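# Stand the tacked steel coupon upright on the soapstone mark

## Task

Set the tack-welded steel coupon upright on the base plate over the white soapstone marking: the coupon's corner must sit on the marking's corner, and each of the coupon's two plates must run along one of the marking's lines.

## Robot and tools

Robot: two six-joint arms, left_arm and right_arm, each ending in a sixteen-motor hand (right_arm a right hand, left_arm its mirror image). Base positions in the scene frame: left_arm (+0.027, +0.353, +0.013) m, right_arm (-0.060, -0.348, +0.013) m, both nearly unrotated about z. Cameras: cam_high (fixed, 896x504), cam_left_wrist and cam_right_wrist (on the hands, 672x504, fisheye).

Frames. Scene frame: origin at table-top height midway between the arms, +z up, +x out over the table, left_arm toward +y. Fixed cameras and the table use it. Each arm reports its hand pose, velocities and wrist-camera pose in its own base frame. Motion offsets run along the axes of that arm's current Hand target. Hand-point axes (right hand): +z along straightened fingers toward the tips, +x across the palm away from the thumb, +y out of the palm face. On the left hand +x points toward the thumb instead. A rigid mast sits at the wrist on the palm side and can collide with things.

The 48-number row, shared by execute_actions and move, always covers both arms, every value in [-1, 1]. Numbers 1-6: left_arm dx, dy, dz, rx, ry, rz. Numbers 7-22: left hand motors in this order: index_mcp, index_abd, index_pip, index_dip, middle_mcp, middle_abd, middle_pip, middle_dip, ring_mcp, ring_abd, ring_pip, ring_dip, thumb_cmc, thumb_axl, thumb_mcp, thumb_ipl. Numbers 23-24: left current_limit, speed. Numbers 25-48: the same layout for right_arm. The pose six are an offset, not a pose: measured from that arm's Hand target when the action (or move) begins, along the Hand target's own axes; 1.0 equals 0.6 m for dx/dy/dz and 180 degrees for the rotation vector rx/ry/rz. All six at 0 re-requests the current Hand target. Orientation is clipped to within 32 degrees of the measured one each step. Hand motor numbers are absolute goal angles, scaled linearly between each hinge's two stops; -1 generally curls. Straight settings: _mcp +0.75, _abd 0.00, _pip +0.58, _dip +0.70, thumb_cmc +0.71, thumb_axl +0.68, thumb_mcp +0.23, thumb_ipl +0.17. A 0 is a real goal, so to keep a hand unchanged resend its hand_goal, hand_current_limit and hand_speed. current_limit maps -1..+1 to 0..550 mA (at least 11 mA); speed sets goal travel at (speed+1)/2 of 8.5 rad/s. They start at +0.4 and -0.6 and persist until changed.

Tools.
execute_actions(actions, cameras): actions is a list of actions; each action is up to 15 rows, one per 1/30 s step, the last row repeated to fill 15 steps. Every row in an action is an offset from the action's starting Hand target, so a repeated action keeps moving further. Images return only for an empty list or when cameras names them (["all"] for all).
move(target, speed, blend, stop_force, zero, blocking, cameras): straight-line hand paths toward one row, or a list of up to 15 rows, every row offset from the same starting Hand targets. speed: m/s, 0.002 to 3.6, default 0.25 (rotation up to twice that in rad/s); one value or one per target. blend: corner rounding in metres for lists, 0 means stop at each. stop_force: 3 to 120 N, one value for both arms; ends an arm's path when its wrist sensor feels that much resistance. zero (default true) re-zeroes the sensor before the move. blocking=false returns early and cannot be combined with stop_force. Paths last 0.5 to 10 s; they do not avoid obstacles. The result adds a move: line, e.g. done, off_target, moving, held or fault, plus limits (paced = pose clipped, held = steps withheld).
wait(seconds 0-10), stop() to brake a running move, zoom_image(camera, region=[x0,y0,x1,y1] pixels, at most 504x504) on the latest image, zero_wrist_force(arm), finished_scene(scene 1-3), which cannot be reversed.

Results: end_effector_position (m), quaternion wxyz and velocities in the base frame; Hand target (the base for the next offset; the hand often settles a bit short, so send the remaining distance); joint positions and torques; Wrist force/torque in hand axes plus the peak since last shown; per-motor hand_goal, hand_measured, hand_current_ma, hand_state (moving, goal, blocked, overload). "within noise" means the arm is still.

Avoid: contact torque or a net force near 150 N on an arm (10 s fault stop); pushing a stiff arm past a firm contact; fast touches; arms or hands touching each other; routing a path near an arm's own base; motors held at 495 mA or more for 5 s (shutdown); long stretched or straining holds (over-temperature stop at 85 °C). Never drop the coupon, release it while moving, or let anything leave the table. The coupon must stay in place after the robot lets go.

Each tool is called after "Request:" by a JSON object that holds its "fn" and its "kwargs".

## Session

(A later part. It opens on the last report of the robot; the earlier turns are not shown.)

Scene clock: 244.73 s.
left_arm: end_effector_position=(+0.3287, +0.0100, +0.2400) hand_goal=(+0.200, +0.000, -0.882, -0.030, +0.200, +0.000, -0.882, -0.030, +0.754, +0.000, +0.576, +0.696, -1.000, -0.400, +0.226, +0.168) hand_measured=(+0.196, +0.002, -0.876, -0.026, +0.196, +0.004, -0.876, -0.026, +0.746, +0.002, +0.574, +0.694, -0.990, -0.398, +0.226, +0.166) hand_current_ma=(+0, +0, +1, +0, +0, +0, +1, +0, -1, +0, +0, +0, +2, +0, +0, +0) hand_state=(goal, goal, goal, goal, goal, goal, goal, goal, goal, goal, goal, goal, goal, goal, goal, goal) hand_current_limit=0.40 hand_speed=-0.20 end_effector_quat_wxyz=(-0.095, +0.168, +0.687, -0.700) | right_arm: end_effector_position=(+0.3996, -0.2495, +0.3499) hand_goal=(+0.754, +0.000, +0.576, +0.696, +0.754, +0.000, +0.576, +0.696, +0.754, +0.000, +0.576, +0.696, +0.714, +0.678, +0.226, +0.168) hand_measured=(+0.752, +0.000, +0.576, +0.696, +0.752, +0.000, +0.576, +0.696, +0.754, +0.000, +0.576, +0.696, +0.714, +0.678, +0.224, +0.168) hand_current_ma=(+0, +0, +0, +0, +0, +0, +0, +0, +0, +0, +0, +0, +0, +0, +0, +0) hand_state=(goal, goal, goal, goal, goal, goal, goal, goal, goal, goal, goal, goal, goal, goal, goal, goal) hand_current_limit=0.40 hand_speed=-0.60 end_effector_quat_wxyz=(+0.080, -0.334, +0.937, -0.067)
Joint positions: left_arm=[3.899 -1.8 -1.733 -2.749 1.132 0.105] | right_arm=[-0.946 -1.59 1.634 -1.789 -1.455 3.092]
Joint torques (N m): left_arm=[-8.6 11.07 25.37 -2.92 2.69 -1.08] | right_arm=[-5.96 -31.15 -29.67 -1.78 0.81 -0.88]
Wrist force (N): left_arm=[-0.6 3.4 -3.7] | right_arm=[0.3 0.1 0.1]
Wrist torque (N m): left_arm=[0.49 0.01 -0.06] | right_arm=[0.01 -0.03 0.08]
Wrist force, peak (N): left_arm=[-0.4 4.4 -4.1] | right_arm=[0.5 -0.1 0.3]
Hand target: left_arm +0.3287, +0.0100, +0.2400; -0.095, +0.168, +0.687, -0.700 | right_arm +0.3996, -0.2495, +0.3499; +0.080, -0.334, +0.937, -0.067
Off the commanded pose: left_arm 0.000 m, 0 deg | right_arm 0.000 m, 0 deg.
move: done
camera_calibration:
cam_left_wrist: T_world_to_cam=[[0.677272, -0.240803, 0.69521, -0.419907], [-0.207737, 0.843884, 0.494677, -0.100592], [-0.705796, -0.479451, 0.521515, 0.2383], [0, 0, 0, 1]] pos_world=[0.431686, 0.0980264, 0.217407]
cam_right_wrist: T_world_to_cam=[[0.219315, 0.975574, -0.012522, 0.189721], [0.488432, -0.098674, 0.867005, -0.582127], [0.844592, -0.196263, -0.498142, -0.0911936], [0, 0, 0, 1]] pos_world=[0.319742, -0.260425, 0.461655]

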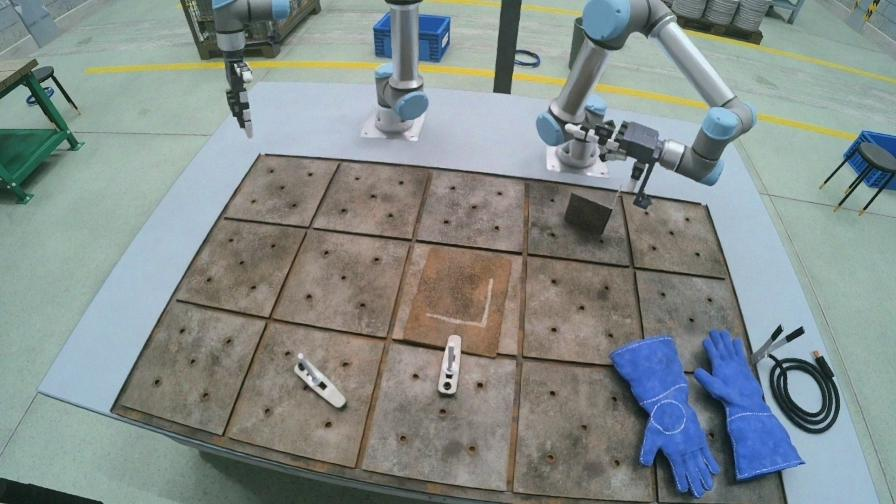

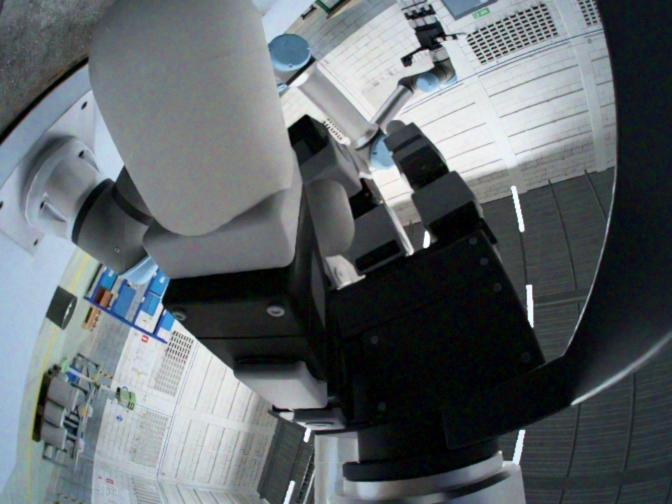

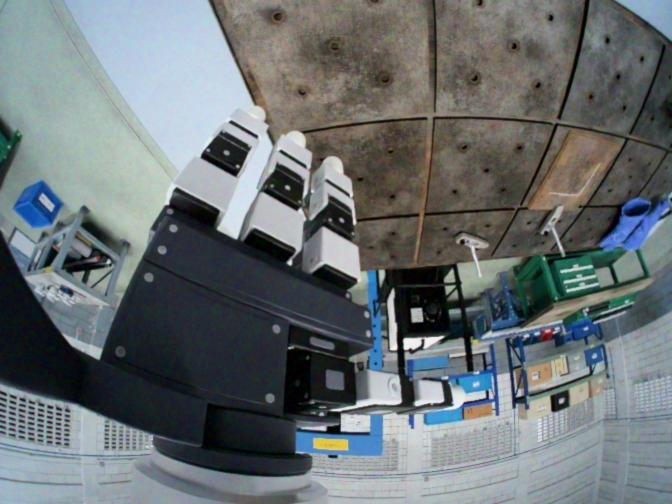

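Request:
{"fn": "move", "kwargs": {"target": [0.0174,0.1658,0,0,0,0,0.2,0,-0.883,-0.03,0.2,0,-0.883,-0.03,0.754,0,0.576,0.696,-1,-0.4,0.226,0.168,0.4,-0.6,0,0,0,0,0,0,0.754,0,0.576,0.696,0.754,0,0.576,0.696,0.754,0,0.576,0.696,0.714,0.678,0.226,0.168,0.4,-0.6], "speed": 0.1, "stop_force": 6}}

Request:
{"fn": "move", "kwargs": {"target": [0.01394,0.13243,0,0,0,0,0.2,0,-0.883,-0.03,0.2,0,-0.883,-0.03,0.754,0,0.576,0.696,-1,-0.4,0.226,0.168,0.4,-0.6,0,0,0,0,0,0,0.754,0,0.576,0.696,0.754,0,0.576,0.696,0.754,0,0.576,0.696,0.714,0.678,0.226,0.168,0.4,-0.6], "speed": 0.03, "stop_force": 4, "cameras": ["cam_left_wrist", "cam_high"]}}

Scene clock: 247.03 s.
left_arm: end_effector_position=(+0.3288, +0.0101, +0.1399) hand_goal=(+0.200, +0.000, -0.882, -0.030, +0.200, +0.000, -0.882, -0.030, +0.754, +0.000, +0.576, +0.696, -1.000, -0.400, +0.226, +0.168) hand_measured=(+0.196, +0.002, -0.876, -0.026, +0.196, +0.004, -0.876, -0.026, +0.746, +0.002, +0.574, +0.694, -0.990, -0.398, +0.226, +0.166) hand_current_ma=(+0, +0, +1, +0, +0, +0, +1, +0, -1, +0, +0, +0, +2, +0, +0, +0) hand_state=(goal, goal, goal, goal, goal, goal, goal, goal, goal, goal, goal, goal, goal, goal, goal, goal) hand_current_limit=0.40 hand_speed=-0.60 end_effector_quat_wxyz=(-0.095, +0.168, +0.687, -0.700) | right_arm: end_effector_position=(+0.3996, -0.2495, +0.3499) hand_goal=(+0.754, +0.000, +0.576, +0.696, +0.754, +0.000, +0.576, +0.696, +0.754, +0.000, +0.576, +0.696, +0.714, +0.678, +0.226, +0.168) hand_measured=(+0.752, +0.000, +0.576, +0.696, +0.752, +0.000, +0.576, +0.696, +0.754, +0.000, +0.576, +0.696, +0.714, +0.678, +0.224, +0.168) hand_current_ma=(+0, +0, +0, +0, +0, +0, +0, +0, +0, +0, +0, +0, +0, +0, +0, +0) hand_state=(goal, goal, goal, goal, goal, goal, goal, goal, goal, goal, goal, goal, goal, goal, goal, goal) hand_current_limit=0.40 hand_speed=-0.60 end_effector_quat_wxyz=(+0.080, -0.334, +0.937, -0.067)
Joint positions: left_arm=[3.899 -1.92 -1.864 -2.498 1.132 0.105] | right_arm=[-0.946 -1.59 1.634 -1.789 -1.455 3.092]
Joint torques (N m): left_arm=[-2.48 43.16 24.72 0.48 -0.26 -0.79] | right_arm=[-5.67 -31.09 -29.05 -1.8 0.7 -1.05]
Wrist force (N): left_arm=[-0.7 3.3 -3.7] | right_arm=[0.2 0.0 0.4]
Wrist torque (N m): left_arm=[0.44 -0.04 -0.07] | right_arm=[-0.04 -0.02 0.07]
Wrist force, peak (N): left_arm=[-0.3 4.6 -3.7] | right_arm=[0.3 0.0 0.5]
Hand target: left_arm +0.3288, +0.0101, +0.1399; -0.095, +0.168, +0.687, -0.700 | right_arm +0.3996, -0.2495, +0.3499; +0.080, -0.334, +0.937, -0.067
Off the commanded pose: left_arm 0.000 m, 0 deg | right_arm 0.000 m, 0 deg.
move: done

Scene clock: 250.73 s.
left_arm: end_effector_position=(+0.3288, +0.0102, +0.0600) hand_goal=(+0.200, +0.000, -0.882, -0.030, +0.200, +0.000, -0.882, -0.030, +0.754, +0.000, +0.576, +0.696, -1.000, -0.400, +0.226, +0.168) hand_measured=(+0.196, +0.002, -0.876, -0.026, +0.196, +0.004, -0.876, -0.026, +0.746, +0.002, +0.574, +0.694, -0.990, -0.398, +0.226, +0.166) hand_current_ma=(+0, +0, +1, +0, +0, +0, +1, +0, -1, +0, +0, +0, +2, +0, +0, +0) hand_state=(goal, goal, goal, goal, goal, goal, goal, goal, goal, goal, goal, goal, goal, goal, goal, goal) hand_current_limit=0.40 hand_speed=-0.60 end_effector_quat_wxyz=(-0.095, +0.168, +0.687, -0.700) | right_arm: end_effector_position=(+0.3996, -0.2495, +0.3499) hand_goal=(+0.754, +0.000, +0.576, +0.696, +0.754, +0.000, +0.576, +0.696, +0.754, +0.000, +0.576, +0.696, +0.714, +0.678, +0.226, +0.168) hand_measured=(+0.752, +0.000, +0.576, +0.696, +0.752, +0.000, +0.576, +0.696, +0.754, +0.000, +0.576, +0.696, +0.714, +0.678, +0.224, +0.168) hand_current_ma=(+0, +0, +0, +0, +0, +0, +0, +0, +0, +0, +0, +0, +0, +0, +0, +0) hand_state=(goal, goal, goal, goal, goal, goal, goal, goal, goal, goal, goal, goal, goal, goal, goal, goal) hand_current_limit=0.40 hand_speed=-0.60 end_effector_quat_wxyz=(+0.080, -0.334, +0.937, -0.067)
Joint positions: left_arm=[3.899 -2.054 -1.927 -2.301 1.132 0.105] | right_arm=[-0.946 -1.59 1.634 -1.789 -1.455 3.092]
Joint torques (N m): left_arm=[7.1 45.19 21.05 -3.56 0.94 -1.2] | right_arm=[-6.26 -31.46 -29.28 -1.85 0.73 -1.08]
Wrist force (N): left_arm=[-0.6 3.1 -3.5] | right_arm=[0.2 0.3 0.1]
Wrist torque (N m): left_arm=[0.44 -0.06 -0.04] | right_arm=[0.02 -0.01 0.07]
Wrist force, peak (N): left_arm=[-0.9 3.9 -3.4] | right_arm=[0.4 0.2 0.2]
Hand target: left_arm +0.3288, +0.0102, +0.0600; -0.095, +0.168, +0.687, -0.700 | right_arm +0.3996, -0.2495, +0.3499; +0.080, -0.334, +0.937, -0.067
Off the commanded pose: left_arm 0.000 m, 0 deg | right_arm 0.000 m, 0 deg.
move: done
camera_calibration:
cam_left_wrist: T_world_to_cam=[[0.677395, -0.240693, 0.695127, -0.295011], [-0.20764, 0.843968, 0.494574, -0.011689], [-0.705706, -0.479358, 0.521723, 0.332253], [0, 0, 0, 1]] pos_world=[0.431885, 0.0981259, 0.0375079]
Images, in order (width x height): cam_high 896x504, cam_left_wrist 672x504.

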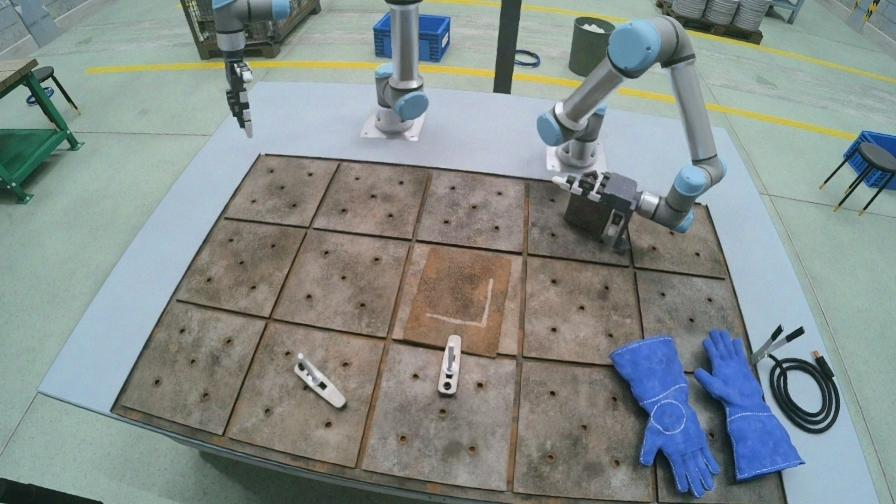

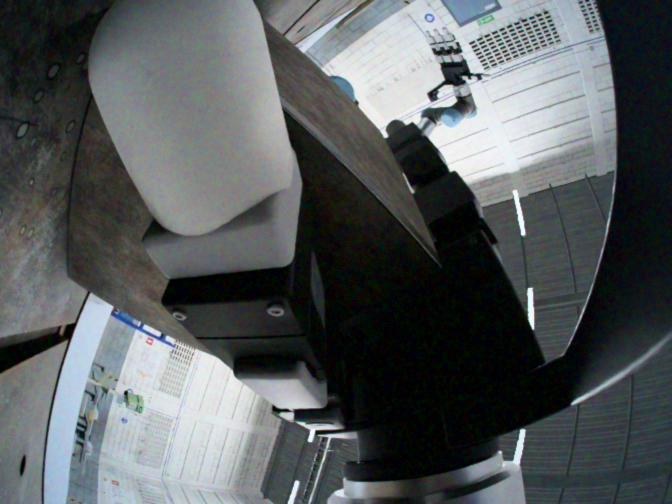

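Request:
{"fn": "move", "kwargs": {"target": [0,0,0.03,0,0,0,0.2,0,-0.883,-0.03,0.2,0,-0.883,-0.03,0.754,0,0.576,0.696,-1,-0.4,0.226,0.168,0.4,-0.6,0,0,0,0,0,0,0.754,0,0.576,0.696,0.754,0,0.576,0.696,0.754,0,0.576,0.696,0.714,0.678,0.226,0.168,0.4,-0.6], "speed": 0.01, "stop_force": 3}}

Scene clock: 252.57 s.
left_arm: end_effector_position=(+0.3267, +0.0048, +0.0600) hand_goal=(+0.200, +0.000, -0.882, -0.030, +0.200, +0.000, -0.882, -0.030, +0.754, +0.000, +0.576, +0.696, -1.000, -0.400, +0.226, +0.168) hand_measured=(+0.196, +0.002, -0.876, -0.026, +0.196, +0.004, -0.876, -0.026, +0.746, +0.002, +0.574, +0.694, -0.990, -0.402, +0.228, +0.166) hand_current_ma=(+0, +0, +1, +0, +0, +0, +1, +0, -1, +0, +0, +0, +2, +0, +0, +0) hand_state=(goal, goal, goal, goal, goal, goal, goal, goal, goal, goal, goal, goal, goal, goal, goal, goal) hand_current_limit=0.40 hand_speed=-0.60 end_effector_quat_wxyz=(-0.095, +0.168, +0.687, -0.700) | right_arm: end_effector_position=(+0.3996, -0.2495, +0.3499) hand_goal=(+0.754, +0.000, +0.576, +0.696, +0.754, +0.000, +0.576, +0.696, +0.754, +0.000, +0.576, +0.696, +0.714, +0.678, +0.226, +0.168) hand_measured=(+0.752, +0.000, +0.576, +0.696, +0.752, +0.000, +0.576, +0.696, +0.754, +0.000, +0.576, +0.696, +0.714, +0.678, +0.224, +0.168) hand_current_ma=(+0, +0, +0, +0, +0, +0, +0, +0, +0, +0, +0, +0, +0, +0, +0, +0) hand_state=(goal, goal, goal, goal, goal, goal, goal, goal, goal, goal, goal, goal, goal, goal, goal, goal) hand_current_limit=0.40 hand_speed=-0.60 end_effector_quat_wxyz=(+0.080, -0.334, +0.937, -0.067)
Joint positions: left_arm=[3.893 -2.047 -1.94 -2.295 1.126 0.105] | right_arm=[-0.946 -1.59 1.634 -1.789 -1.455 3.092]
Joint torques (N m): left_arm=[5.89 17.75 19.02 -3.83 2.22 -0.59] | right_arm=[-6.23 -30.88 -29.26 -1.93 0.74 -1.1]
Wrist force (N): left_arm=[-0.1 2.4 -7.2] | right_arm=[0.4 0.1 0.2]
Wrist torque (N m): left_arm=[0.40 -0.21 0.00] | right_arm=[0.00 -0.03 0.08]
Wrist force, peak (N): left_arm=[0.6 2.0 -13.8] | right_arm=[0.4 0.3 0.3]
Hand target: left_arm +0.3267, +0.0048, +0.0600; -0.095, +0.168, +0.687, -0.700 (not the last commanded pose) | right_arm +0.3996, -0.2495, +0.3499; +0.080, -0.334, +0.937, -0.067
Off the commanded pose: left_arm 0.012 m, 0 deg | right_arm 0.000 m, 0 deg.
move: contact (left_arm)

Request:
{"fn": "move", "kwargs": {"target": [0,0,0,0,0,0,-0.1,0,-0.883,-0.03,-0.1,0,-0.883,-0.03,0.754,0,0.576,0.696,-1,-0.4,0.226,0.168,0.78,-0.8,0,0,0,0,0,0,0.754,0,0.576,0.696,0.754,0,0.576,0.696,0.754,0,0.576,0.696,0.714,0.678,0.226,0.168,0.4,-0.6], "speed": 0.01}}

Request:
{"fn": "move", "kwargs": {"target": [0,0,0,0,0,0,-0.6,0,-0.883,-0.03,-0.6,0,-0.883,-0.03,0.754,0,0.576,0.696,-1,-0.4,0.226,0.168,0.78,-0.6,0,0,0,0,0,0,0.754,0,0.576,0.696,0.754,0,0.576,0.696,0.754,0,0.576,0.696,0.714,0.678,0.226,0.168,0.4,-0.6], "speed": 0.01, "cameras": ["cam_high", "cam_left_wrist"]}}

Scene clock: 253.43 s.
left_arm: end_effector_position=(+0.3267, +0.0048, +0.0600) hand_goal=(-0.100, +0.000, -0.882, -0.030, -0.100, +0.000, -0.882, -0.030, +0.754, +0.000, +0.576, +0.696, -1.000, -0.400, +0.226, +0.168) hand_measured=(-0.070, +0.002, -0.874, -0.028, -0.076, +0.004, -0.876, -0.028, +0.746, +0.002, +0.574, +0.694, -0.990, -0.402, +0.228, +0.166) hand_current_ma=(+17, +0, +1, +0, +11, +0, +1, +0, -1, +0, +0, +0, +2, +0, +0, +0) hand_state=(blocked, goal, goal, goal, blocked, goal, goal, goal, goal, goal, goal, goal, goal, goal, goal, goal) hand_current_limit=0.78 hand_speed=-0.80 end_effector_quat_wxyz=(-0.095, +0.168, +0.687, -0.700) | right_arm: end_effector_position=(+0.3996, -0.2495, +0.3499) hand_goal=(+0.754, +0.000, +0.576, +0.696, +0.754, +0.000, +0.576, +0.696, +0.754, +0.000, +0.576, +0.696, +0.714, +0.678, +0.226, +0.168) hand_measured=(+0.752, +0.000, +0.576, +0.696, +0.752, +0.000, +0.576, +0.696, +0.754, +0.000, +0.576, +0.696, +0.714, +0.678, +0.224, +0.168) hand_current_ma=(+0, +0, +0, +0, +0, +0, +0, +0, +0, +0, +0, +0, +0, +0, +0, +0) hand_state=(goal, goal, goal, goal, goal, goal, goal, goal, goal, goal, goal, goal, goal, goal, goal, goal) hand_current_limit=0.40 hand_speed=-0.60 end_effector_quat_wxyz=(+0.080, -0.334, +0.937, -0.067)
Joint positions: left_arm=[3.893 -2.047 -1.94 -2.295 1.126 0.105] | right_arm=[-0.946 -1.59 1.634 -1.789 -1.455 3.092]
Joint torques (N m): left_arm=[7.06 18.57 19.07 -3.22 2.21 -0.2] | right_arm=[-5.84 -31.42 -28.35 -2.08 0.92 -0.94]
Wrist force (N): left_arm=[-0.1 4.5 -3.9] | right_arm=[0.6 0.4 0.2]
Wrist torque (N m): left_arm=[0.48 -0.24 -0.02] | right_arm=[0.04 -0.07 0.12]
Wrist force, peak (N): left_arm=[-0.3 2.8 -7.4] | right_arm=[0.6 0.4 0.2]
Hand target: left_arm +0.3267, +0.0048, +0.0600; -0.095, +0.168, +0.687, -0.700 | right_arm +0.3996, -0.2495, +0.3499; +0.080, -0.334, +0.937, -0.067
Off the commanded pose: left_arm 0.000 m, 0 deg | right_arm 0.000 m, 0 deg.
move: done

Scene clock: 253.93 s.
left_arm: end_effector_position=(+0.3267, +0.0048, +0.0600) hand_goal=(-0.600, +0.000, -0.882, -0.030, -0.600, +0.000, -0.882, -0.030, +0.754, +0.000, +0.576, +0.696, -1.000, -0.400, +0.226, +0.168) hand_measured=(-0.106, +0.002, -0.848, -0.038, -0.094, +0.002, -0.862, -0.038, +0.746, +0.002, +0.574, +0.694, -0.992, -0.396, +0.228, +0.166) hand_current_ma=(+489, +0, +18, -1, +489, +0, +7, -1, -1, +0, +0, +0, +1, +0, +0, +0) hand_state=(blocked, goal, blocked, goal, blocked, goal, goal, goal, goal, goal, goal, goal, goal, goal, goal, goal) hand_current_limit=0.78 hand_speed=-0.60 end_effector_quat_wxyz=(-0.095, +0.168, +0.687, -0.700) | right_arm: end_effector_position=(+0.3996, -0.2495, +0.3499) hand_goal=(+0.754, +0.000, +0.576, +0.696, +0.754, +0.000, +0.576, +0.696, +0.754, +0.000, +0.576, +0.696, +0.714, +0.678, +0.226, +0.168) hand_measured=(+0.752, +0.000, +0.576, +0.696, +0.752, +0.000, +0.576, +0.696, +0.754, +0.000, +0.576, +0.696, +0.714, +0.678, +0.224, +0.168) hand_current_ma=(+0, +0, +0, +0, +0, +0, +0, +0, +0, +0, +0, +0, +0, +0, +0, +0) hand_state=(goal, goal, goal, goal, goal, goal, goal, goal, goal, goal, goal, goal, goal, goal, goal, goal) hand_current_limit=0.40 hand_speed=-0.60 end_effector_quat_wxyz=(+0.080, -0.334, +0.937, -0.067)
Joint positions: left_arm=[3.893 -2.047 -1.94 -2.295 1.126 0.105] | right_arm=[-0.946 -1.59 1.634 -1.789 -1.455 3.092]
Joint torques (N m): left_arm=[6.84 21.53 19.17 -3.01 2.45 0.35] | right_arm=[-6.85 -31.08 -28.95 -1.89 0.88 -0.97]
Wrist force (N): left_arm=[-0.8 9.2 -2.9] | right_arm=[0.4 0.3 0.1]
Wrist torque (N m): left_arm=[0.80 -0.21 -0.08] | right_arm=[0.03 -0.04 0.09]
Wrist force, peak (N): left_arm=[-1.2 9.8 -3.3] | right_arm=[0.4 0.3 0.1]
Hand target: left_arm +0.3267, +0.0048, +0.0600; -0.095, +0.168, +0.687, -0.700 | right_arm +0.3996, -0.2495, +0.3499; +0.080, -0.334, +0.937, -0.067
Off the commanded pose: left_arm 0.000 m, 0 deg | right_arm 0.000 m, 0 deg.
move: done
camera_calibration:
cam_left_wrist: T_world_to_cam=[[0.677395, -0.240693, 0.695127, -0.294865], [-0.20764, 0.843968, 0.494574, -0.00765199], [-0.705706, -0.479358, 0.521723, 0.32823], [0, 0, 0, 1]] pos_world=[0.429785, 0.0928259, 0.0375079]
Images, in order (width x height): cam_high 896x504, cam_left_wrist 672x504.

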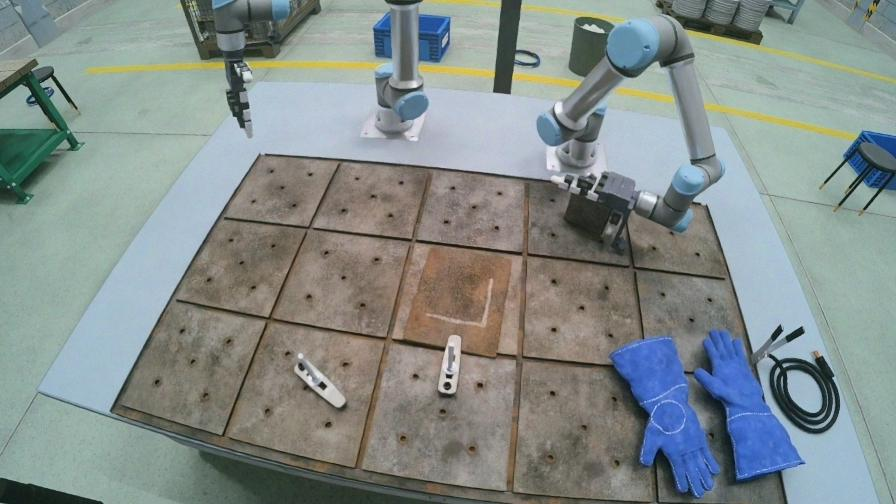

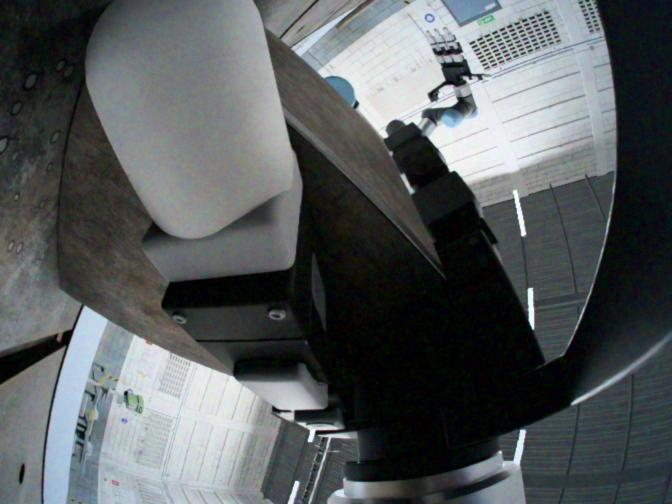

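Request:
{"fn": "move", "kwargs": {"target": [-0.00174,-0.01658,0,0,0,0,-0.6,0,-0.883,-0.03,-0.6,0,-0.883,-0.03,0.754,0,0.576,0.696,-1,-0.4,0.226,0.168,0.78,-0.6,0,0,0,0,0,0,0.754,0,0.576,0.696,0.754,0,0.576,0.696,0.754,0,0.576,0.696,0.714,0.678,0.226,0.168,0.4,-0.6], "speed": 0.012, "cameras": ["cam_high", "cam_left_wrist"]}}

Request:
{"fn": "zoom_image", "kwargs": {"camera": "cam_high", "region": [520, 140, 720, 280]}}

Scene clock: 255.53 s.
left_arm: end_effector_position=(+0.3267, +0.0048, +0.0702) hand_goal=(-0.600, +0.000, -0.882, -0.030, -0.600, +0.000, -0.882, -0.030, +0.754, +0.000, +0.576, +0.696, -1.000, -0.400, +0.226, +0.168) hand_measured=(-0.124, +0.000, -0.844, -0.038, -0.092, +0.000, -0.828, -0.038, +0.746, +0.002, +0.574, +0.694, -0.986, -0.380, +0.236, +0.166) hand_current_ma=(+489, +0, +24, -1, +490, +0, +48, -1, -1, +0, +0, +0, +4, +10, +3, +0) hand_state=(blocked, goal, blocked, goal, blocked, goal, blocked, goal, goal, goal, goal, goal, goal, blocked, goal, goal) hand_current_limit=0.78 hand_speed=-0.60 end_effector_quat_wxyz=(-0.095, +0.168, +0.687, -0.700) | right_arm: end_effector_position=(+0.3996, -0.2495, +0.3499) hand_goal=(+0.754, +0.000, +0.576, +0.696, +0.754, +0.000, +0.576, +0.696, +0.754, +0.000, +0.576, +0.696, +0.714, +0.678, +0.226, +0.168) hand_measured=(+0.752, +0.000, +0.576, +0.696, +0.752, +0.000, +0.576, +0.696, +0.754, +0.000, +0.576, +0.696, +0.714, +0.678, +0.224, +0.168) hand_current_ma=(+0, +0, +0, +0, +0, +0, +0, +0, +0, +0, +0, +0, +0, +0, +0, +0) hand_state=(goal, goal, goal, goal, goal, goal, goal, goal, goal, goal, goal, goal, goal, goal, goal, goal) hand_current_limit=0.40 hand_speed=-0.60 end_effector_quat_wxyz=(+0.080, -0.334, +0.937, -0.067)
Joint positions: left_arm=[3.893 -2.028 -1.934 -2.32 1.126 0.105] | right_arm=[-0.946 -1.59 1.634 -1.789 -1.455 3.092]
Joint torques (N m): left_arm=[6.08 29.85 17.62 -1.49 2.46 0.82] | right_arm=[-6.32 -31.85 -28.01 -1.85 0.77 -0.86]
Wrist force (N): left_arm=[0.3 17.0 -3.7] | right_arm=[0.3 0.2 0.2]
Wrist torque (N m): left_arm=[1.41 -0.18 -0.19] | right_arm=[0.00 -0.03 0.08]
Wrist force, peak (N): left_arm=[0.3 17.3 -3.5] | right_arm=[0.5 0.3 0.2]
Hand target: left_arm +0.3267, +0.0048, +0.0700; -0.095, +0.168, +0.687, -0.700 | right_arm +0.3996, -0.2495, +0.3499; +0.080, -0.334, +0.937, -0.067
Off the commanded pose: left_arm 0.000 m, 0 deg | right_arm 0.000 m, 0 deg.
move: done
camera_calibration:
cam_left_wrist: T_world_to_cam=[[0.677347, -0.240726, 0.695163, -0.301863], [-0.207625, 0.843978, 0.494563, -0.012654], [-0.705757, -0.479324, 0.521685, 0.322981], [0, 0, 0, 1]] pos_world=[0.429785, 0.092826, 0.0476078]
Images, in order (width x height): cam_high 896x504, cam_left_wrist 672x504.

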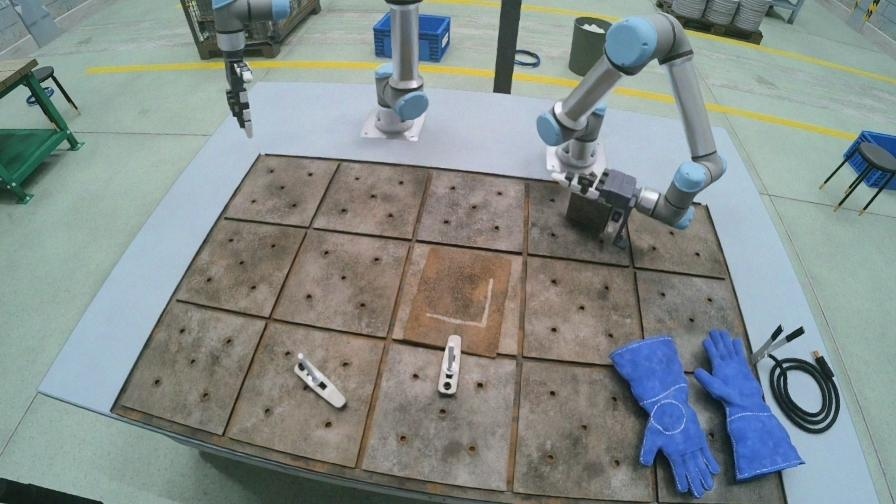

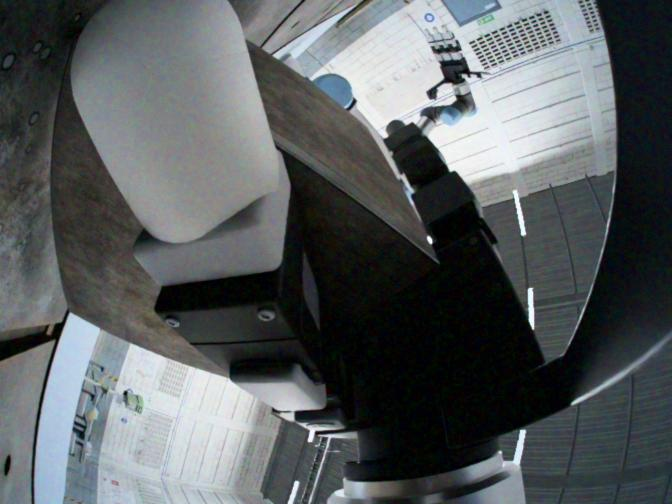

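Scaled by 2.520 from the camera's 896x504 image, which has a finer 1280x720 frame.

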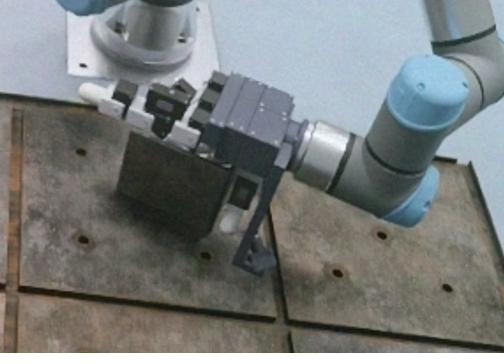

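Request:
{"fn": "move", "kwargs": {"target": [-0.00174,-0.01658,0,0,0,0,-0.6,0,-0.883,-0.03,-0.6,0,-0.883,-0.03,0.754,0,0.576,0.696,-1,-0.4,0.226,0.168,0.78,-0.6,0,0,0,0,0,0,0.754,0,0.576,0.696,0.754,0,0.576,0.696,0.754,0,0.576,0.696,0.714,0.678,0.226,0.168,0.4,-0.6], "speed": 0.012, "cameras": ["cam_high", "cam_left_wrist"]}}

Request:
{"fn": "zoom_image", "kwargs": {"camera": "cam_high", "region": [520, 140, 720, 280]}}

Scene clock: 256.93 s.
left_arm: end_effector_position=(+0.3267, +0.0048, +0.0802) hand_goal=(-0.600, +0.000, -0.882, -0.030, -0.600, +0.000, -0.882, -0.030, +0.754, +0.000, +0.576, +0.696, -1.000, -0.400, +0.226, +0.168) hand_measured=(-0.136, +0.004, -0.844, -0.038, -0.080, +0.002, -0.818, -0.034, +0.746, +0.002, +0.574, +0.694, -0.986, -0.376, +0.236, +0.166) hand_current_ma=(+490, +0, +25, -1, +489, +0, +63, +0, -1, +0, +0, +0, +3, +15, +3, +0) hand_state=(blocked, goal, blocked, goal, blocked, goal, blocked, goal, goal, goal, goal, goal, goal, blocked, goal, goal) hand_current_limit=0.78 hand_speed=-0.60 end_effector_quat_wxyz=(-0.095, +0.168, +0.687, -0.700) | right_arm: end_effector_position=(+0.3996, -0.2495, +0.3499) hand_goal=(+0.754, +0.000, +0.576, +0.696, +0.754, +0.000, +0.576, +0.696, +0.754, +0.000, +0.576, +0.696, +0.714, +0.678, +0.226, +0.168) hand_measured=(+0.752, +0.000, +0.576, +0.696, +0.752, +0.000, +0.576, +0.696, +0.754, +0.000, +0.576, +0.696, +0.714, +0.678, +0.224, +0.168) hand_current_ma=(+0, +0, +0, +0, +0, +0, +0, +0, +0, +0, +0, +0, +0, +0, +0, +0) hand_state=(goal, goal, goal, goal, goal, goal, goal, goal, goal, goal, goal, goal, goal, goal, goal, goal) hand_current_limit=0.40 hand_speed=-0.60 end_effector_quat_wxyz=(+0.080, -0.334, +0.937, -0.067)
Joint positions: left_arm=[3.893 -2.01 -1.928 -2.345 1.126 0.105] | right_arm=[-0.946 -1.59 1.634 -1.789 -1.455 3.092]
Joint torques (N m): left_arm=[5.79 29.17 17.95 -1.89 2.06 0.85] | right_arm=[-5.93 -31.44 -28.14 -1.79 0.9 -1.06]
Wrist force (N): left_arm=[0.8 18.5 -3.5] | right_arm=[0.5 0.1 0.2]
Wrist torque (N m): left_arm=[1.39 -0.12 -0.25] | right_arm=[0.00 -0.04 0.09]
Wrist force, peak (N): left_arm=[0.7 18.6 -3.4] | right_arm=[0.3 0.2 0.5]
Hand target: left_arm +0.3267, +0.0048, +0.0800; -0.095, +0.168, +0.687, -0.700 | right_arm +0.3996, -0.2495, +0.3499; +0.080, -0.334, +0.937, -0.067
Off the commanded pose: left_arm 0.000 m, 0 deg | right_arm 0.000 m, 0 deg.
move: done
camera_calibration:
cam_left_wrist: T_world_to_cam=[[0.677347, -0.240726, 0.695163, -0.308815], [-0.207625, 0.843978, 0.494563, -0.0175996], [-0.705757, -0.479324, 0.521685, 0.317764], [0, 0, 0, 1]] pos_world=[0.429785, 0.092826, 0.0576078]
Images, in order (width x height): cam_high 896x504, cam_left_wrist 672x504.

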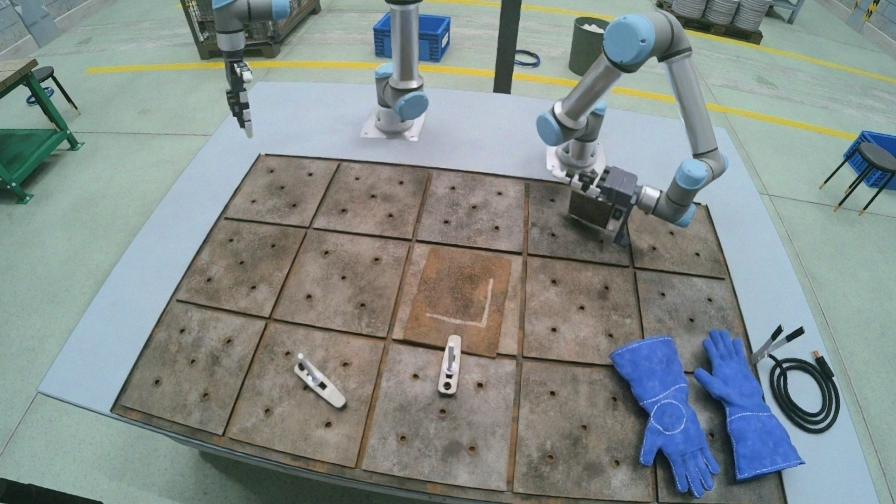

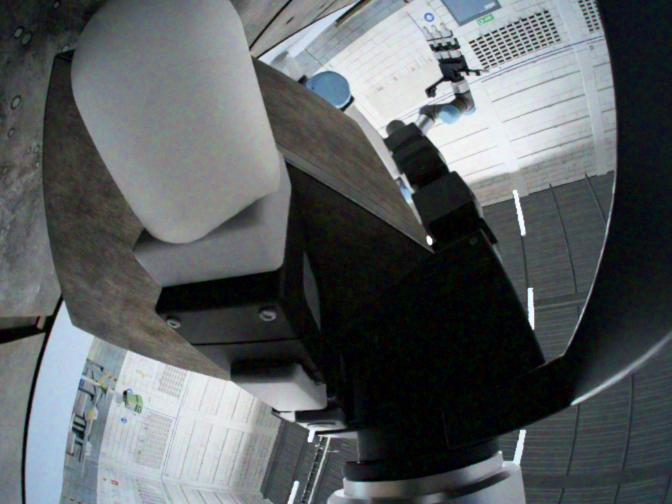

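Scaled by 2.520 from the camera's 896x504 image, which has a finer 1280x720 frame.

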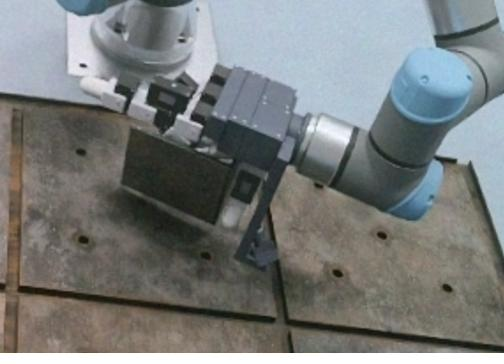

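Request:
{"fn": "wait", "kwargs": {"seconds": 0.5, "cameras": ["cam_left_wrist"]}}

Scene clock: 258.13 s.
left_arm: end_effector_position=(+0.3267, +0.0048, +0.0800) hand_goal=(-0.600, +0.000, -0.882, -0.030, -0.600, +0.000, -0.882, -0.030, +0.754, +0.000, +0.576, +0.696, -1.000, -0.400, +0.226, +0.168) hand_measured=(-0.136, +0.004, -0.844, -0.038, -0.080, +0.002, -0.818, -0.034, +0.746, +0.002, +0.574, +0.694, -0.986, -0.376, +0.236, +0.166) hand_current_ma=(+490, +0, +25, -1, +490, +0, +63, +0, -1, +0, +0, +0, +3, +15, +3, +0) hand_state=(blocked, goal, blocked, goal, blocked, goal, blocked, goal, goal, goal, goal, goal, goal, blocked, goal, goal) hand_current_limit=0.78 hand_speed=-0.60 end_effector_quat_wxyz=(-0.095, +0.168, +0.687, -0.700) | right_arm: end_effector_position=(+0.3996, -0.2495, +0.3499) hand_goal=(+0.754, +0.000, +0.576, +0.696, +0.754, +0.000, +0.576, +0.696, +0.754, +0.000, +0.576, +0.696, +0.714, +0.678, +0.226, +0.168) hand_measured=(+0.752, +0.000, +0.576, +0.696, +0.752, +0.000, +0.576, +0.696, +0.754, +0.000, +0.576, +0.696, +0.714, +0.678, +0.224, +0.168) hand_current_ma=(+0, +0, +0, +0, +0, +0, +0, +0, +0, +0, +0, +0, +0, +0, +0, +0) hand_state=(goal, goal, goal, goal, goal, goal, goal, goal, goal, goal, goal, goal, goal, goal, goal, goal) hand_current_limit=0.40 hand_speed=-0.60 end_effector_quat_wxyz=(+0.080, -0.334, +0.937, -0.067)
Joint positions: left_arm=[3.893 -2.01 -1.928 -2.344 1.126 0.105] | right_arm=[-0.946 -1.59 1.634 -1.789 -1.455 3.092]
Joint torques (N m): left_arm=[6.73 20.89 8.41 -1.26 1.84 0.66] | right_arm=[-5.72 -32.27 -28.86 -2.05 0.87 -1.02]
Wrist force (N): left_arm=[0.9 18.4 -3.8] | right_arm=[0.4 0.0 0.1]
Wrist torque (N m): left_arm=[1.41 -0.15 -0.23] | right_arm=[-0.01 -0.03 0.07]
Wrist force, peak (N): left_arm=[0.9 18.4 -3.8] | right_arm=[0.4 0.1 0.4]
Hand target: left_arm +0.3267, +0.0048, +0.0800; -0.095, +0.168, +0.687, -0.700 | right_arm +0.3996, -0.2495, +0.3499; +0.080, -0.334, +0.937, -0.067
Off the commanded pose: left_arm 0.000 m, 0 deg | right_arm 0.000 m, 0 deg.
wait: 0.50 s; at rest from the start
camera_calibration:
cam_left_wrist: T_world_to_cam=[[0.677347, -0.240726, 0.695163, -0.308745], [-0.207625, 0.843978, 0.494563, -0.0175502], [-0.705757, -0.479324, 0.521685, 0.317817], [0, 0, 0, 1]] pos_world=[0.429785, 0.092826, 0.0575078]
Images, in order (width x height): cam_left_wrist 672x504.

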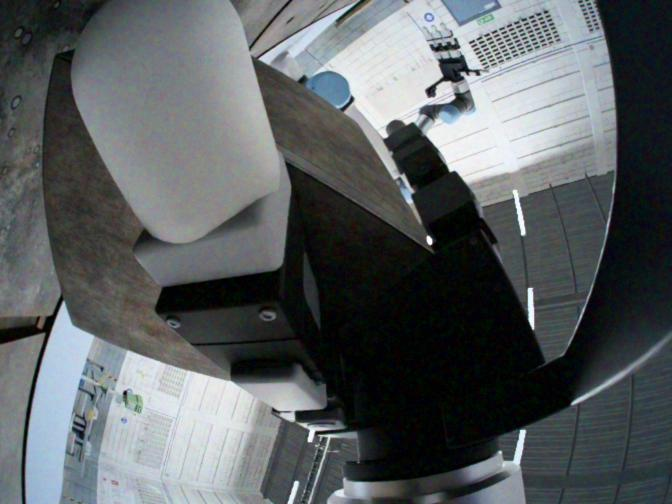

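Request:
{"fn": "move", "kwargs": {"target": [-0.00522,-0.04974,0,0,0,0,-0.6,0,-0.883,-0.03,-0.6,0,-0.883,-0.03,0.754,0,0.576,0.696,-1,-0.4,0.226,0.168,0.78,-0.6,0,0,0,0,0,0,0.754,0,0.576,0.696,0.754,0,0.576,0.696,0.754,0,0.576,0.696,0.714,0.678,0.226,0.168,0.4,-0.6], "speed": 0.015, "cameras": ["cam_high", "cam_left_wrist"]}}

Request:
{"fn": "zoom_image", "kwargs": {"camera": "cam_high", "region": [520, 140, 720, 280]}}

Scene clock: 260.60 s.
left_arm: end_effector_position=(+0.3267, +0.0048, +0.1102) hand_goal=(-0.600, +0.000, -0.882, -0.030, -0.600, +0.000, -0.882, -0.030, +0.754, +0.000, +0.576, +0.696, -1.000, -0.400, +0.226, +0.168) hand_measured=(-0.136, +0.004, -0.844, -0.038, -0.078, +0.002, -0.818, -0.034, +0.746, +0.002, +0.574, +0.694, -0.986, -0.376, +0.236, +0.166) hand_current_ma=(+490, +0, +25, -1, +490, +0, +63, +0, -1, +0, +0, +0, +3, +15, +3, +0) hand_state=(blocked, goal, blocked, goal, blocked, goal, blocked, goal, goal, goal, goal, goal, goal, blocked, goal, goal) hand_current_limit=0.78 hand_speed=-0.60 end_effector_quat_wxyz=(-0.095, +0.168, +0.687, -0.700) | right_arm: end_effector_position=(+0.3996, -0.2495, +0.3499) hand_goal=(+0.754, +0.000, +0.576, +0.696, +0.754, +0.000, +0.576, +0.696, +0.754, +0.000, +0.576, +0.696, +0.714, +0.678, +0.226, +0.168) hand_measured=(+0.752, +0.000, +0.576, +0.696, +0.752, +0.000, +0.576, +0.696, +0.754, +0.000, +0.576, +0.696, +0.714, +0.678, +0.224, +0.168) hand_current_ma=(+0, +0, +0, +0, +0, +0, +0, +0, +0, +0, +0, +0, +0, +0, +0, +0) hand_state=(goal, goal, goal, goal, goal, goal, goal, goal, goal, goal, goal, goal, goal, goal, goal, goal) hand_current_limit=0.40 hand_speed=-0.60 end_effector_quat_wxyz=(+0.080, -0.334, +0.937, -0.067)
Joint positions: left_arm=[3.893 -1.958 -1.905 -2.419 1.126 0.105] | right_arm=[-0.946 -1.59 1.634 -1.789 -1.455 3.092]
Joint torques (N m): left_arm=[7.26 24.66 15.54 -1.55 1.11 0.31] | right_arm=[-6.23 -32.51 -29 -1.87 0.65 -1.18]
Wrist force (N): left_arm=[0.3 18.3 -3.5] | right_arm=[0.3 0.3 0.3]
Wrist torque (N m): left_arm=[1.37 -0.05 -0.32] | right_arm=[0.01 -0.03 0.08]
Wrist force, peak (N): left_arm=[0.6 19.3 -3.6] | right_arm=[0.4 0.3 0.4]
Hand target: left_arm +0.3267, +0.0048, +0.1100; -0.095, +0.168, +0.687, -0.700 | right_arm +0.3996, -0.2495, +0.3499; +0.080, -0.334, +0.937, -0.067
Off the commanded pose: left_arm 0.000 m, 0 deg | right_arm 0.000 m, 0 deg.
move: done
camera_calibration:
cam_left_wrist: T_world_to_cam=[[0.677299, -0.24076, 0.695199, -0.329581], [-0.20766, 0.843954, 0.494589, -0.0324424], [-0.705793, -0.479349, 0.521613, 0.302068], [0, 0, 0, 1]] pos_world=[0.429685, 0.0928262, 0.0876074]
Images, in order (width x height): cam_high 896x504, cam_left_wrist 672x504.

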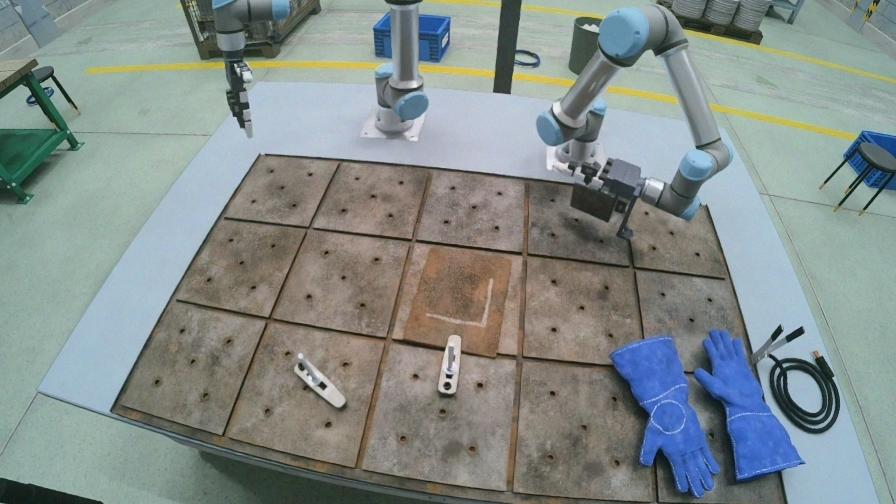

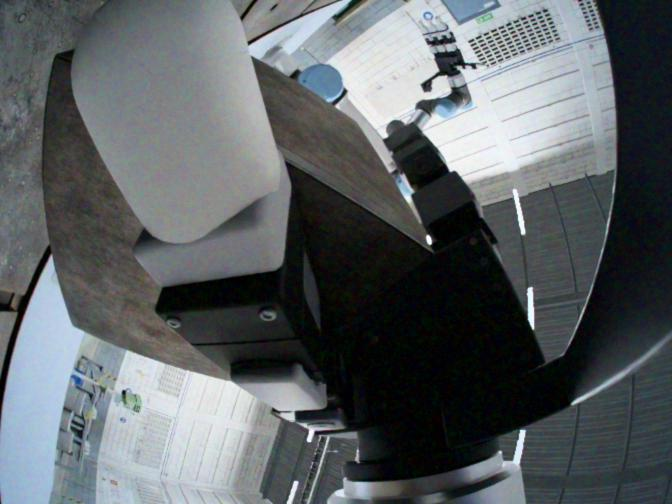

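Scaled by 2.520 from the camera's 896x504 image, which has a finer 1280x720 frame.

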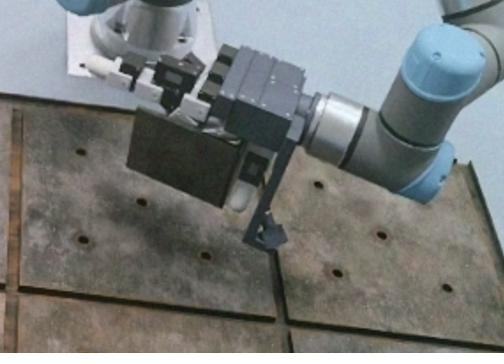

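Request:
{"fn": "move", "kwargs": {"target": [-0.01045,-0.09945,0,0,0,0.0306,-0.6,0,-0.883,-0.03,-0.6,0,-0.883,-0.03,0.754,0,0.576,0.696,-1,-0.4,0.226,0.168,0.78,-0.6,0,0,0,0,0,0,0.754,0,0.576,0.696,0.754,0,0.576,0.696,0.754,0,0.576,0.696,0.714,0.678,0.226,0.168,0.4,-0.6], "speed": 0.025, "cameras": ["cam_high", "cam_left_wrist"]}}

Request:
{"fn": "zoom_image", "kwargs": {"camera": "cam_high", "region": [520, 120, 720, 260]}}

Scene clock: 265.97 s.
left_arm: end_effector_position=(+0.3267, +0.0048, +0.1702) hand_goal=(-0.600, +0.000, -0.882, -0.030, -0.600, +0.000, -0.882, -0.030, +0.754, +0.000, +0.576, +0.696, -1.000, -0.400, +0.226, +0.168) hand_measured=(-0.136, +0.006, -0.842, -0.038, -0.078, +0.004, -0.818, -0.034, +0.746, +0.002, +0.574, +0.694, -0.986, -0.376, +0.236, +0.166) hand_current_ma=(+489, +1, +25, -1, +490, +0, +65, +0, -1, +0, +0, +0, +3, +15, +3, +0) hand_state=(blocked, goal, blocked, goal, blocked, goal, blocked, goal, goal, goal, goal, goal, goal, blocked, goal, goal) hand_current_limit=0.78 hand_speed=-0.60 end_effector_quat_wxyz=(-0.061, +0.201, +0.678, -0.704) end_effector_velocity=(+0.000, +0.001, -0.002) end_effector_angular_velocity=(+0.004, +0.000, +0.000) | right_arm: end_effector_position=(+0.3996, -0.2495, +0.3499) hand_goal=(+0.754, +0.000, +0.576, +0.696, +0.754, +0.000, +0.576, +0.696, +0.754, +0.000, +0.576, +0.696, +0.714, +0.678, +0.226, +0.168) hand_measured=(+0.752, +0.000, +0.576, +0.696, +0.752, +0.000, +0.576, +0.696, +0.754, +0.000, +0.576, +0.696, +0.714, +0.678, +0.224, +0.168) hand_current_ma=(+0, +0, +0, +0, +0, +0, +0, +0, +0, +0, +0, +0, +0, +0, +0, +0) hand_state=(goal, goal, goal, goal, goal, goal, goal, goal, goal, goal, goal, goal, goal, goal, goal, goal) hand_current_limit=0.40 hand_speed=-0.60 end_effector_quat_wxyz=(+0.080, -0.334, +0.937, -0.067)
Joint positions: left_arm=[3.91 -1.855 -1.859 -2.568 1.143 0.201] | right_arm=[-0.946 -1.59 1.634 -1.789 -1.455 3.092]
Joint velocities: left_arm=[0 -0.001 -0.001 0.006 0 -0.003] | right_arm=[within noise]
Joint torques (N m): left_arm=[1.54 18.08 14.2 -1 1.51 -0.9] | right_arm=[-6.39 -31.74 -29.88 -1.8 0.95 -1.1]
Wrist force (N): left_arm=[2.2 18.3 -3.8] | right_arm=[0.3 0.2 0.3]
Wrist torque (N m): left_arm=[1.43 -0.17 -0.28] | right_arm=[-0.01 -0.02 0.08]
Wrist force, peak (N): left_arm=[0.7 20.0 -3.7] | right_arm=[0.4 0.3 0.2]
Hand target: left_arm +0.3267, +0.0048, +0.1700; -0.061, +0.201, +0.678, -0.704 | right_arm +0.3996, -0.2495, +0.3499; +0.080, -0.334, +0.937, -0.067
Off the commanded pose: left_arm 0.000 m, 0 deg | right_arm 0.000 m, 0 deg.
move: done
camera_calibration:
cam_left_wrist: T_world_to_cam=[[0.61186, -0.215173, 0.761136, -0.361311], [-0.249792, 0.860474, 0.444059, -0.039855], [-0.750487, -0.461827, 0.472741, 0.293517], [0, 0, 0, 1]] pos_world=[0.431397, 0.0921041, 0.153947]
Images, in order (width x height): cam_high 896x504, cam_left_wrist 672x504.

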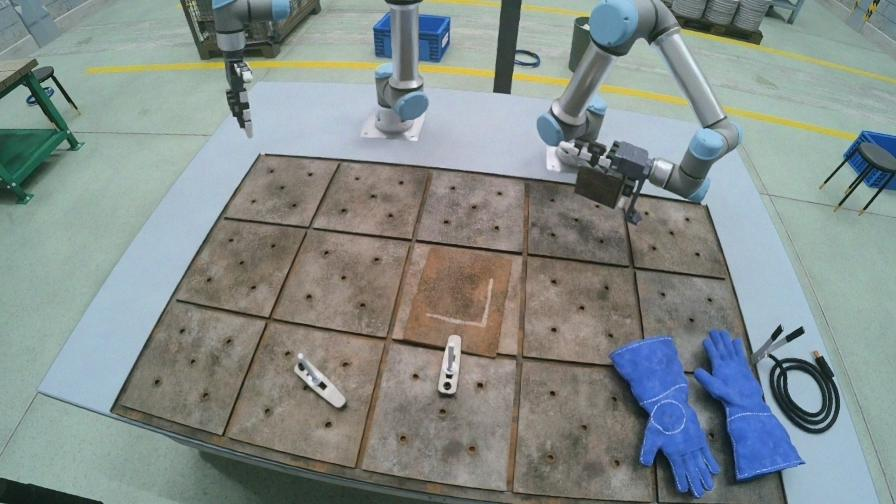

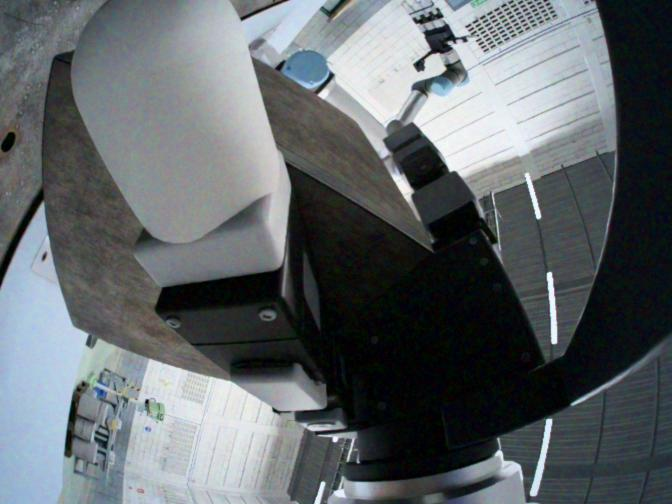

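Scaled by 2.520 from the camera's 896x504 image, which has a finer 1280x720 frame.

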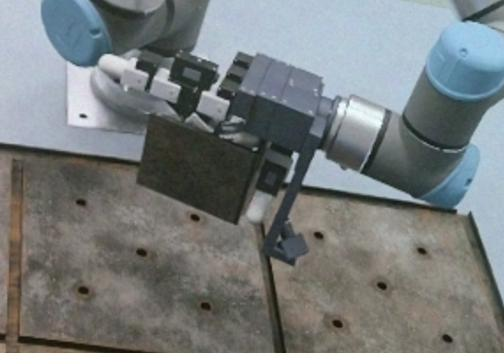

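Request:
{"fn": "move", "kwargs": {"target": [-0.7981,0.1624,0.3202,-0.0066,-0.1007,0.0022,-0.6,0,-0.883,-0.03,-0.6,0,-0.883,-0.03,0.754,0,0.576,0.696,-1,-0.4,0.226,0.168,0.78,-0.6,0,0,0,0,0,0,0.754,0,0.576,0.696,0.754,0,0.576,0.696,0.754,0,0.576,0.696,0.714,0.678,0.226,0.168,0.4,-0.6], "speed": 0.08, "cameras": ["cam_high", "cam_left_wrist"]}}

Request:
{"fn": "zoom_image", "kwargs": {"camera": "cam_high", "region": [380, 200, 560, 380]}}

Scene clock: 275.40 s.
left_arm: end_effector_position=(+0.7111, -0.3527, +0.1700) hand_goal=(-0.600, +0.000, -0.882, -0.030, -0.600, +0.000, -0.882, -0.030, +0.754, +0.000, +0.576, +0.696, -1.000, -0.400, +0.226, +0.168) hand_measured=(-0.138, +0.008, -0.842, -0.038, -0.076, +0.008, -0.816, -0.030, +0.746, +0.002, +0.574, +0.694, -0.988, -0.374, +0.236, +0.166) hand_current_ma=(+490, +1, +25, -1, +490, +1, +67, +0, -1, +0, +0, +0, +3, +16, +3, +0) hand_state=(blocked, goal, blocked, goal, blocked, goal, blocked, goal, goal, goal, goal, goal, goal, blocked, goal, goal) hand_current_limit=0.78 hand_speed=-0.60 end_effector_quat_wxyz=(+0.050, +0.091, +0.688, -0.718) | right_arm: end_effector_position=(+0.3996, -0.2495, +0.3499) hand_goal=(+0.754, +0.000, +0.576, +0.696, +0.754, +0.000, +0.576, +0.696, +0.754, +0.000, +0.576, +0.696, +0.714, +0.678, +0.226, +0.168) hand_measured=(+0.752, +0.000, +0.576, +0.696, +0.752, +0.000, +0.576, +0.696, +0.754, +0.000, +0.576, +0.696, +0.714, +0.678, +0.224, +0.168) hand_current_ma=(+0, +0, +0, +0, +0, +0, +0, +0, +0, +0, +0, +0, +0, +0, +0, +0) hand_state=(goal, goal, goal, goal, goal, goal, goal, goal, goal, goal, goal, goal, goal, goal, goal, goal) hand_current_limit=0.40 hand_speed=-0.60 end_effector_quat_wxyz=(+0.080, -0.334, +0.937, -0.067)
Joint positions: left_arm=[3.159 -2.672 -0.509 -3.539 0.088 0.637] | right_arm=[-0.946 -1.59 1.634 -1.789 -1.455 3.092]
Joint torques (N m): left_arm=[7.89 77.93 29.45 -3.52 1.02 1.37] | right_arm=[-6.3 -32.02 -28.75 -2.03 0.79 -1.34]
Wrist force (N): left_arm=[2.4 17.2 -3.7] | right_arm=[0.0 0.1 0.1]
Wrist torque (N m): left_arm=[1.24 -0.20 -0.21] | right_arm=[0.00 0.01 0.05]
Wrist force, peak (N): left_arm=[3.2 18.2 -4.5] | right_arm=[0.7 0.2 0.4]
Hand target: left_arm +0.7112, -0.3528, +0.1701; +0.051, +0.090, +0.686, -0.720 | right_arm +0.3996, -0.2495, +0.3499; +0.080, -0.334, +0.937, -0.067
Off the commanded pose: left_arm 0.000 m, 0 deg | right_arm 0.000 m, 0 deg.
move: done
camera_calibration:
cam_left_wrist: T_world_to_cam=[[0.650103, 0.0121907, 0.759748, -0.620042], [-0.50104, 0.758576, 0.41656, 0.51132], [-0.571248, -0.651471, 0.499261, 0.21811], [0, 0, 0, 1]] pos_world=[0.783879, -0.238224, 0.149186]
Images, in order (width x height): cam_high 896x504, cam_left_wrist 672x504.

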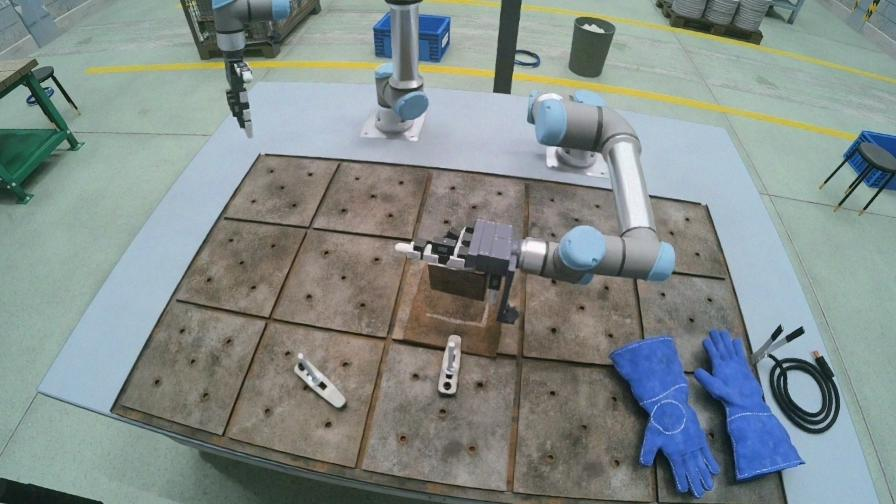

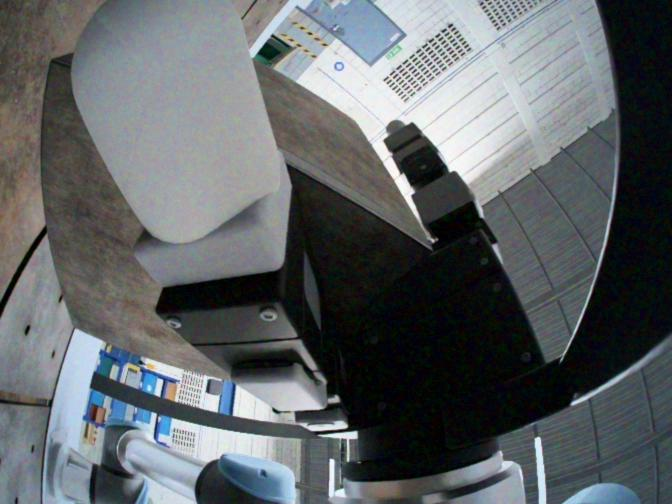

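Scaled by 2.800 from the camera's 896x504 image, which has a finer 1280x720 frame.

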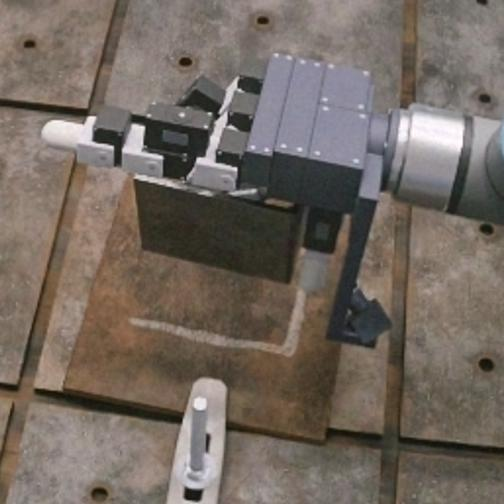

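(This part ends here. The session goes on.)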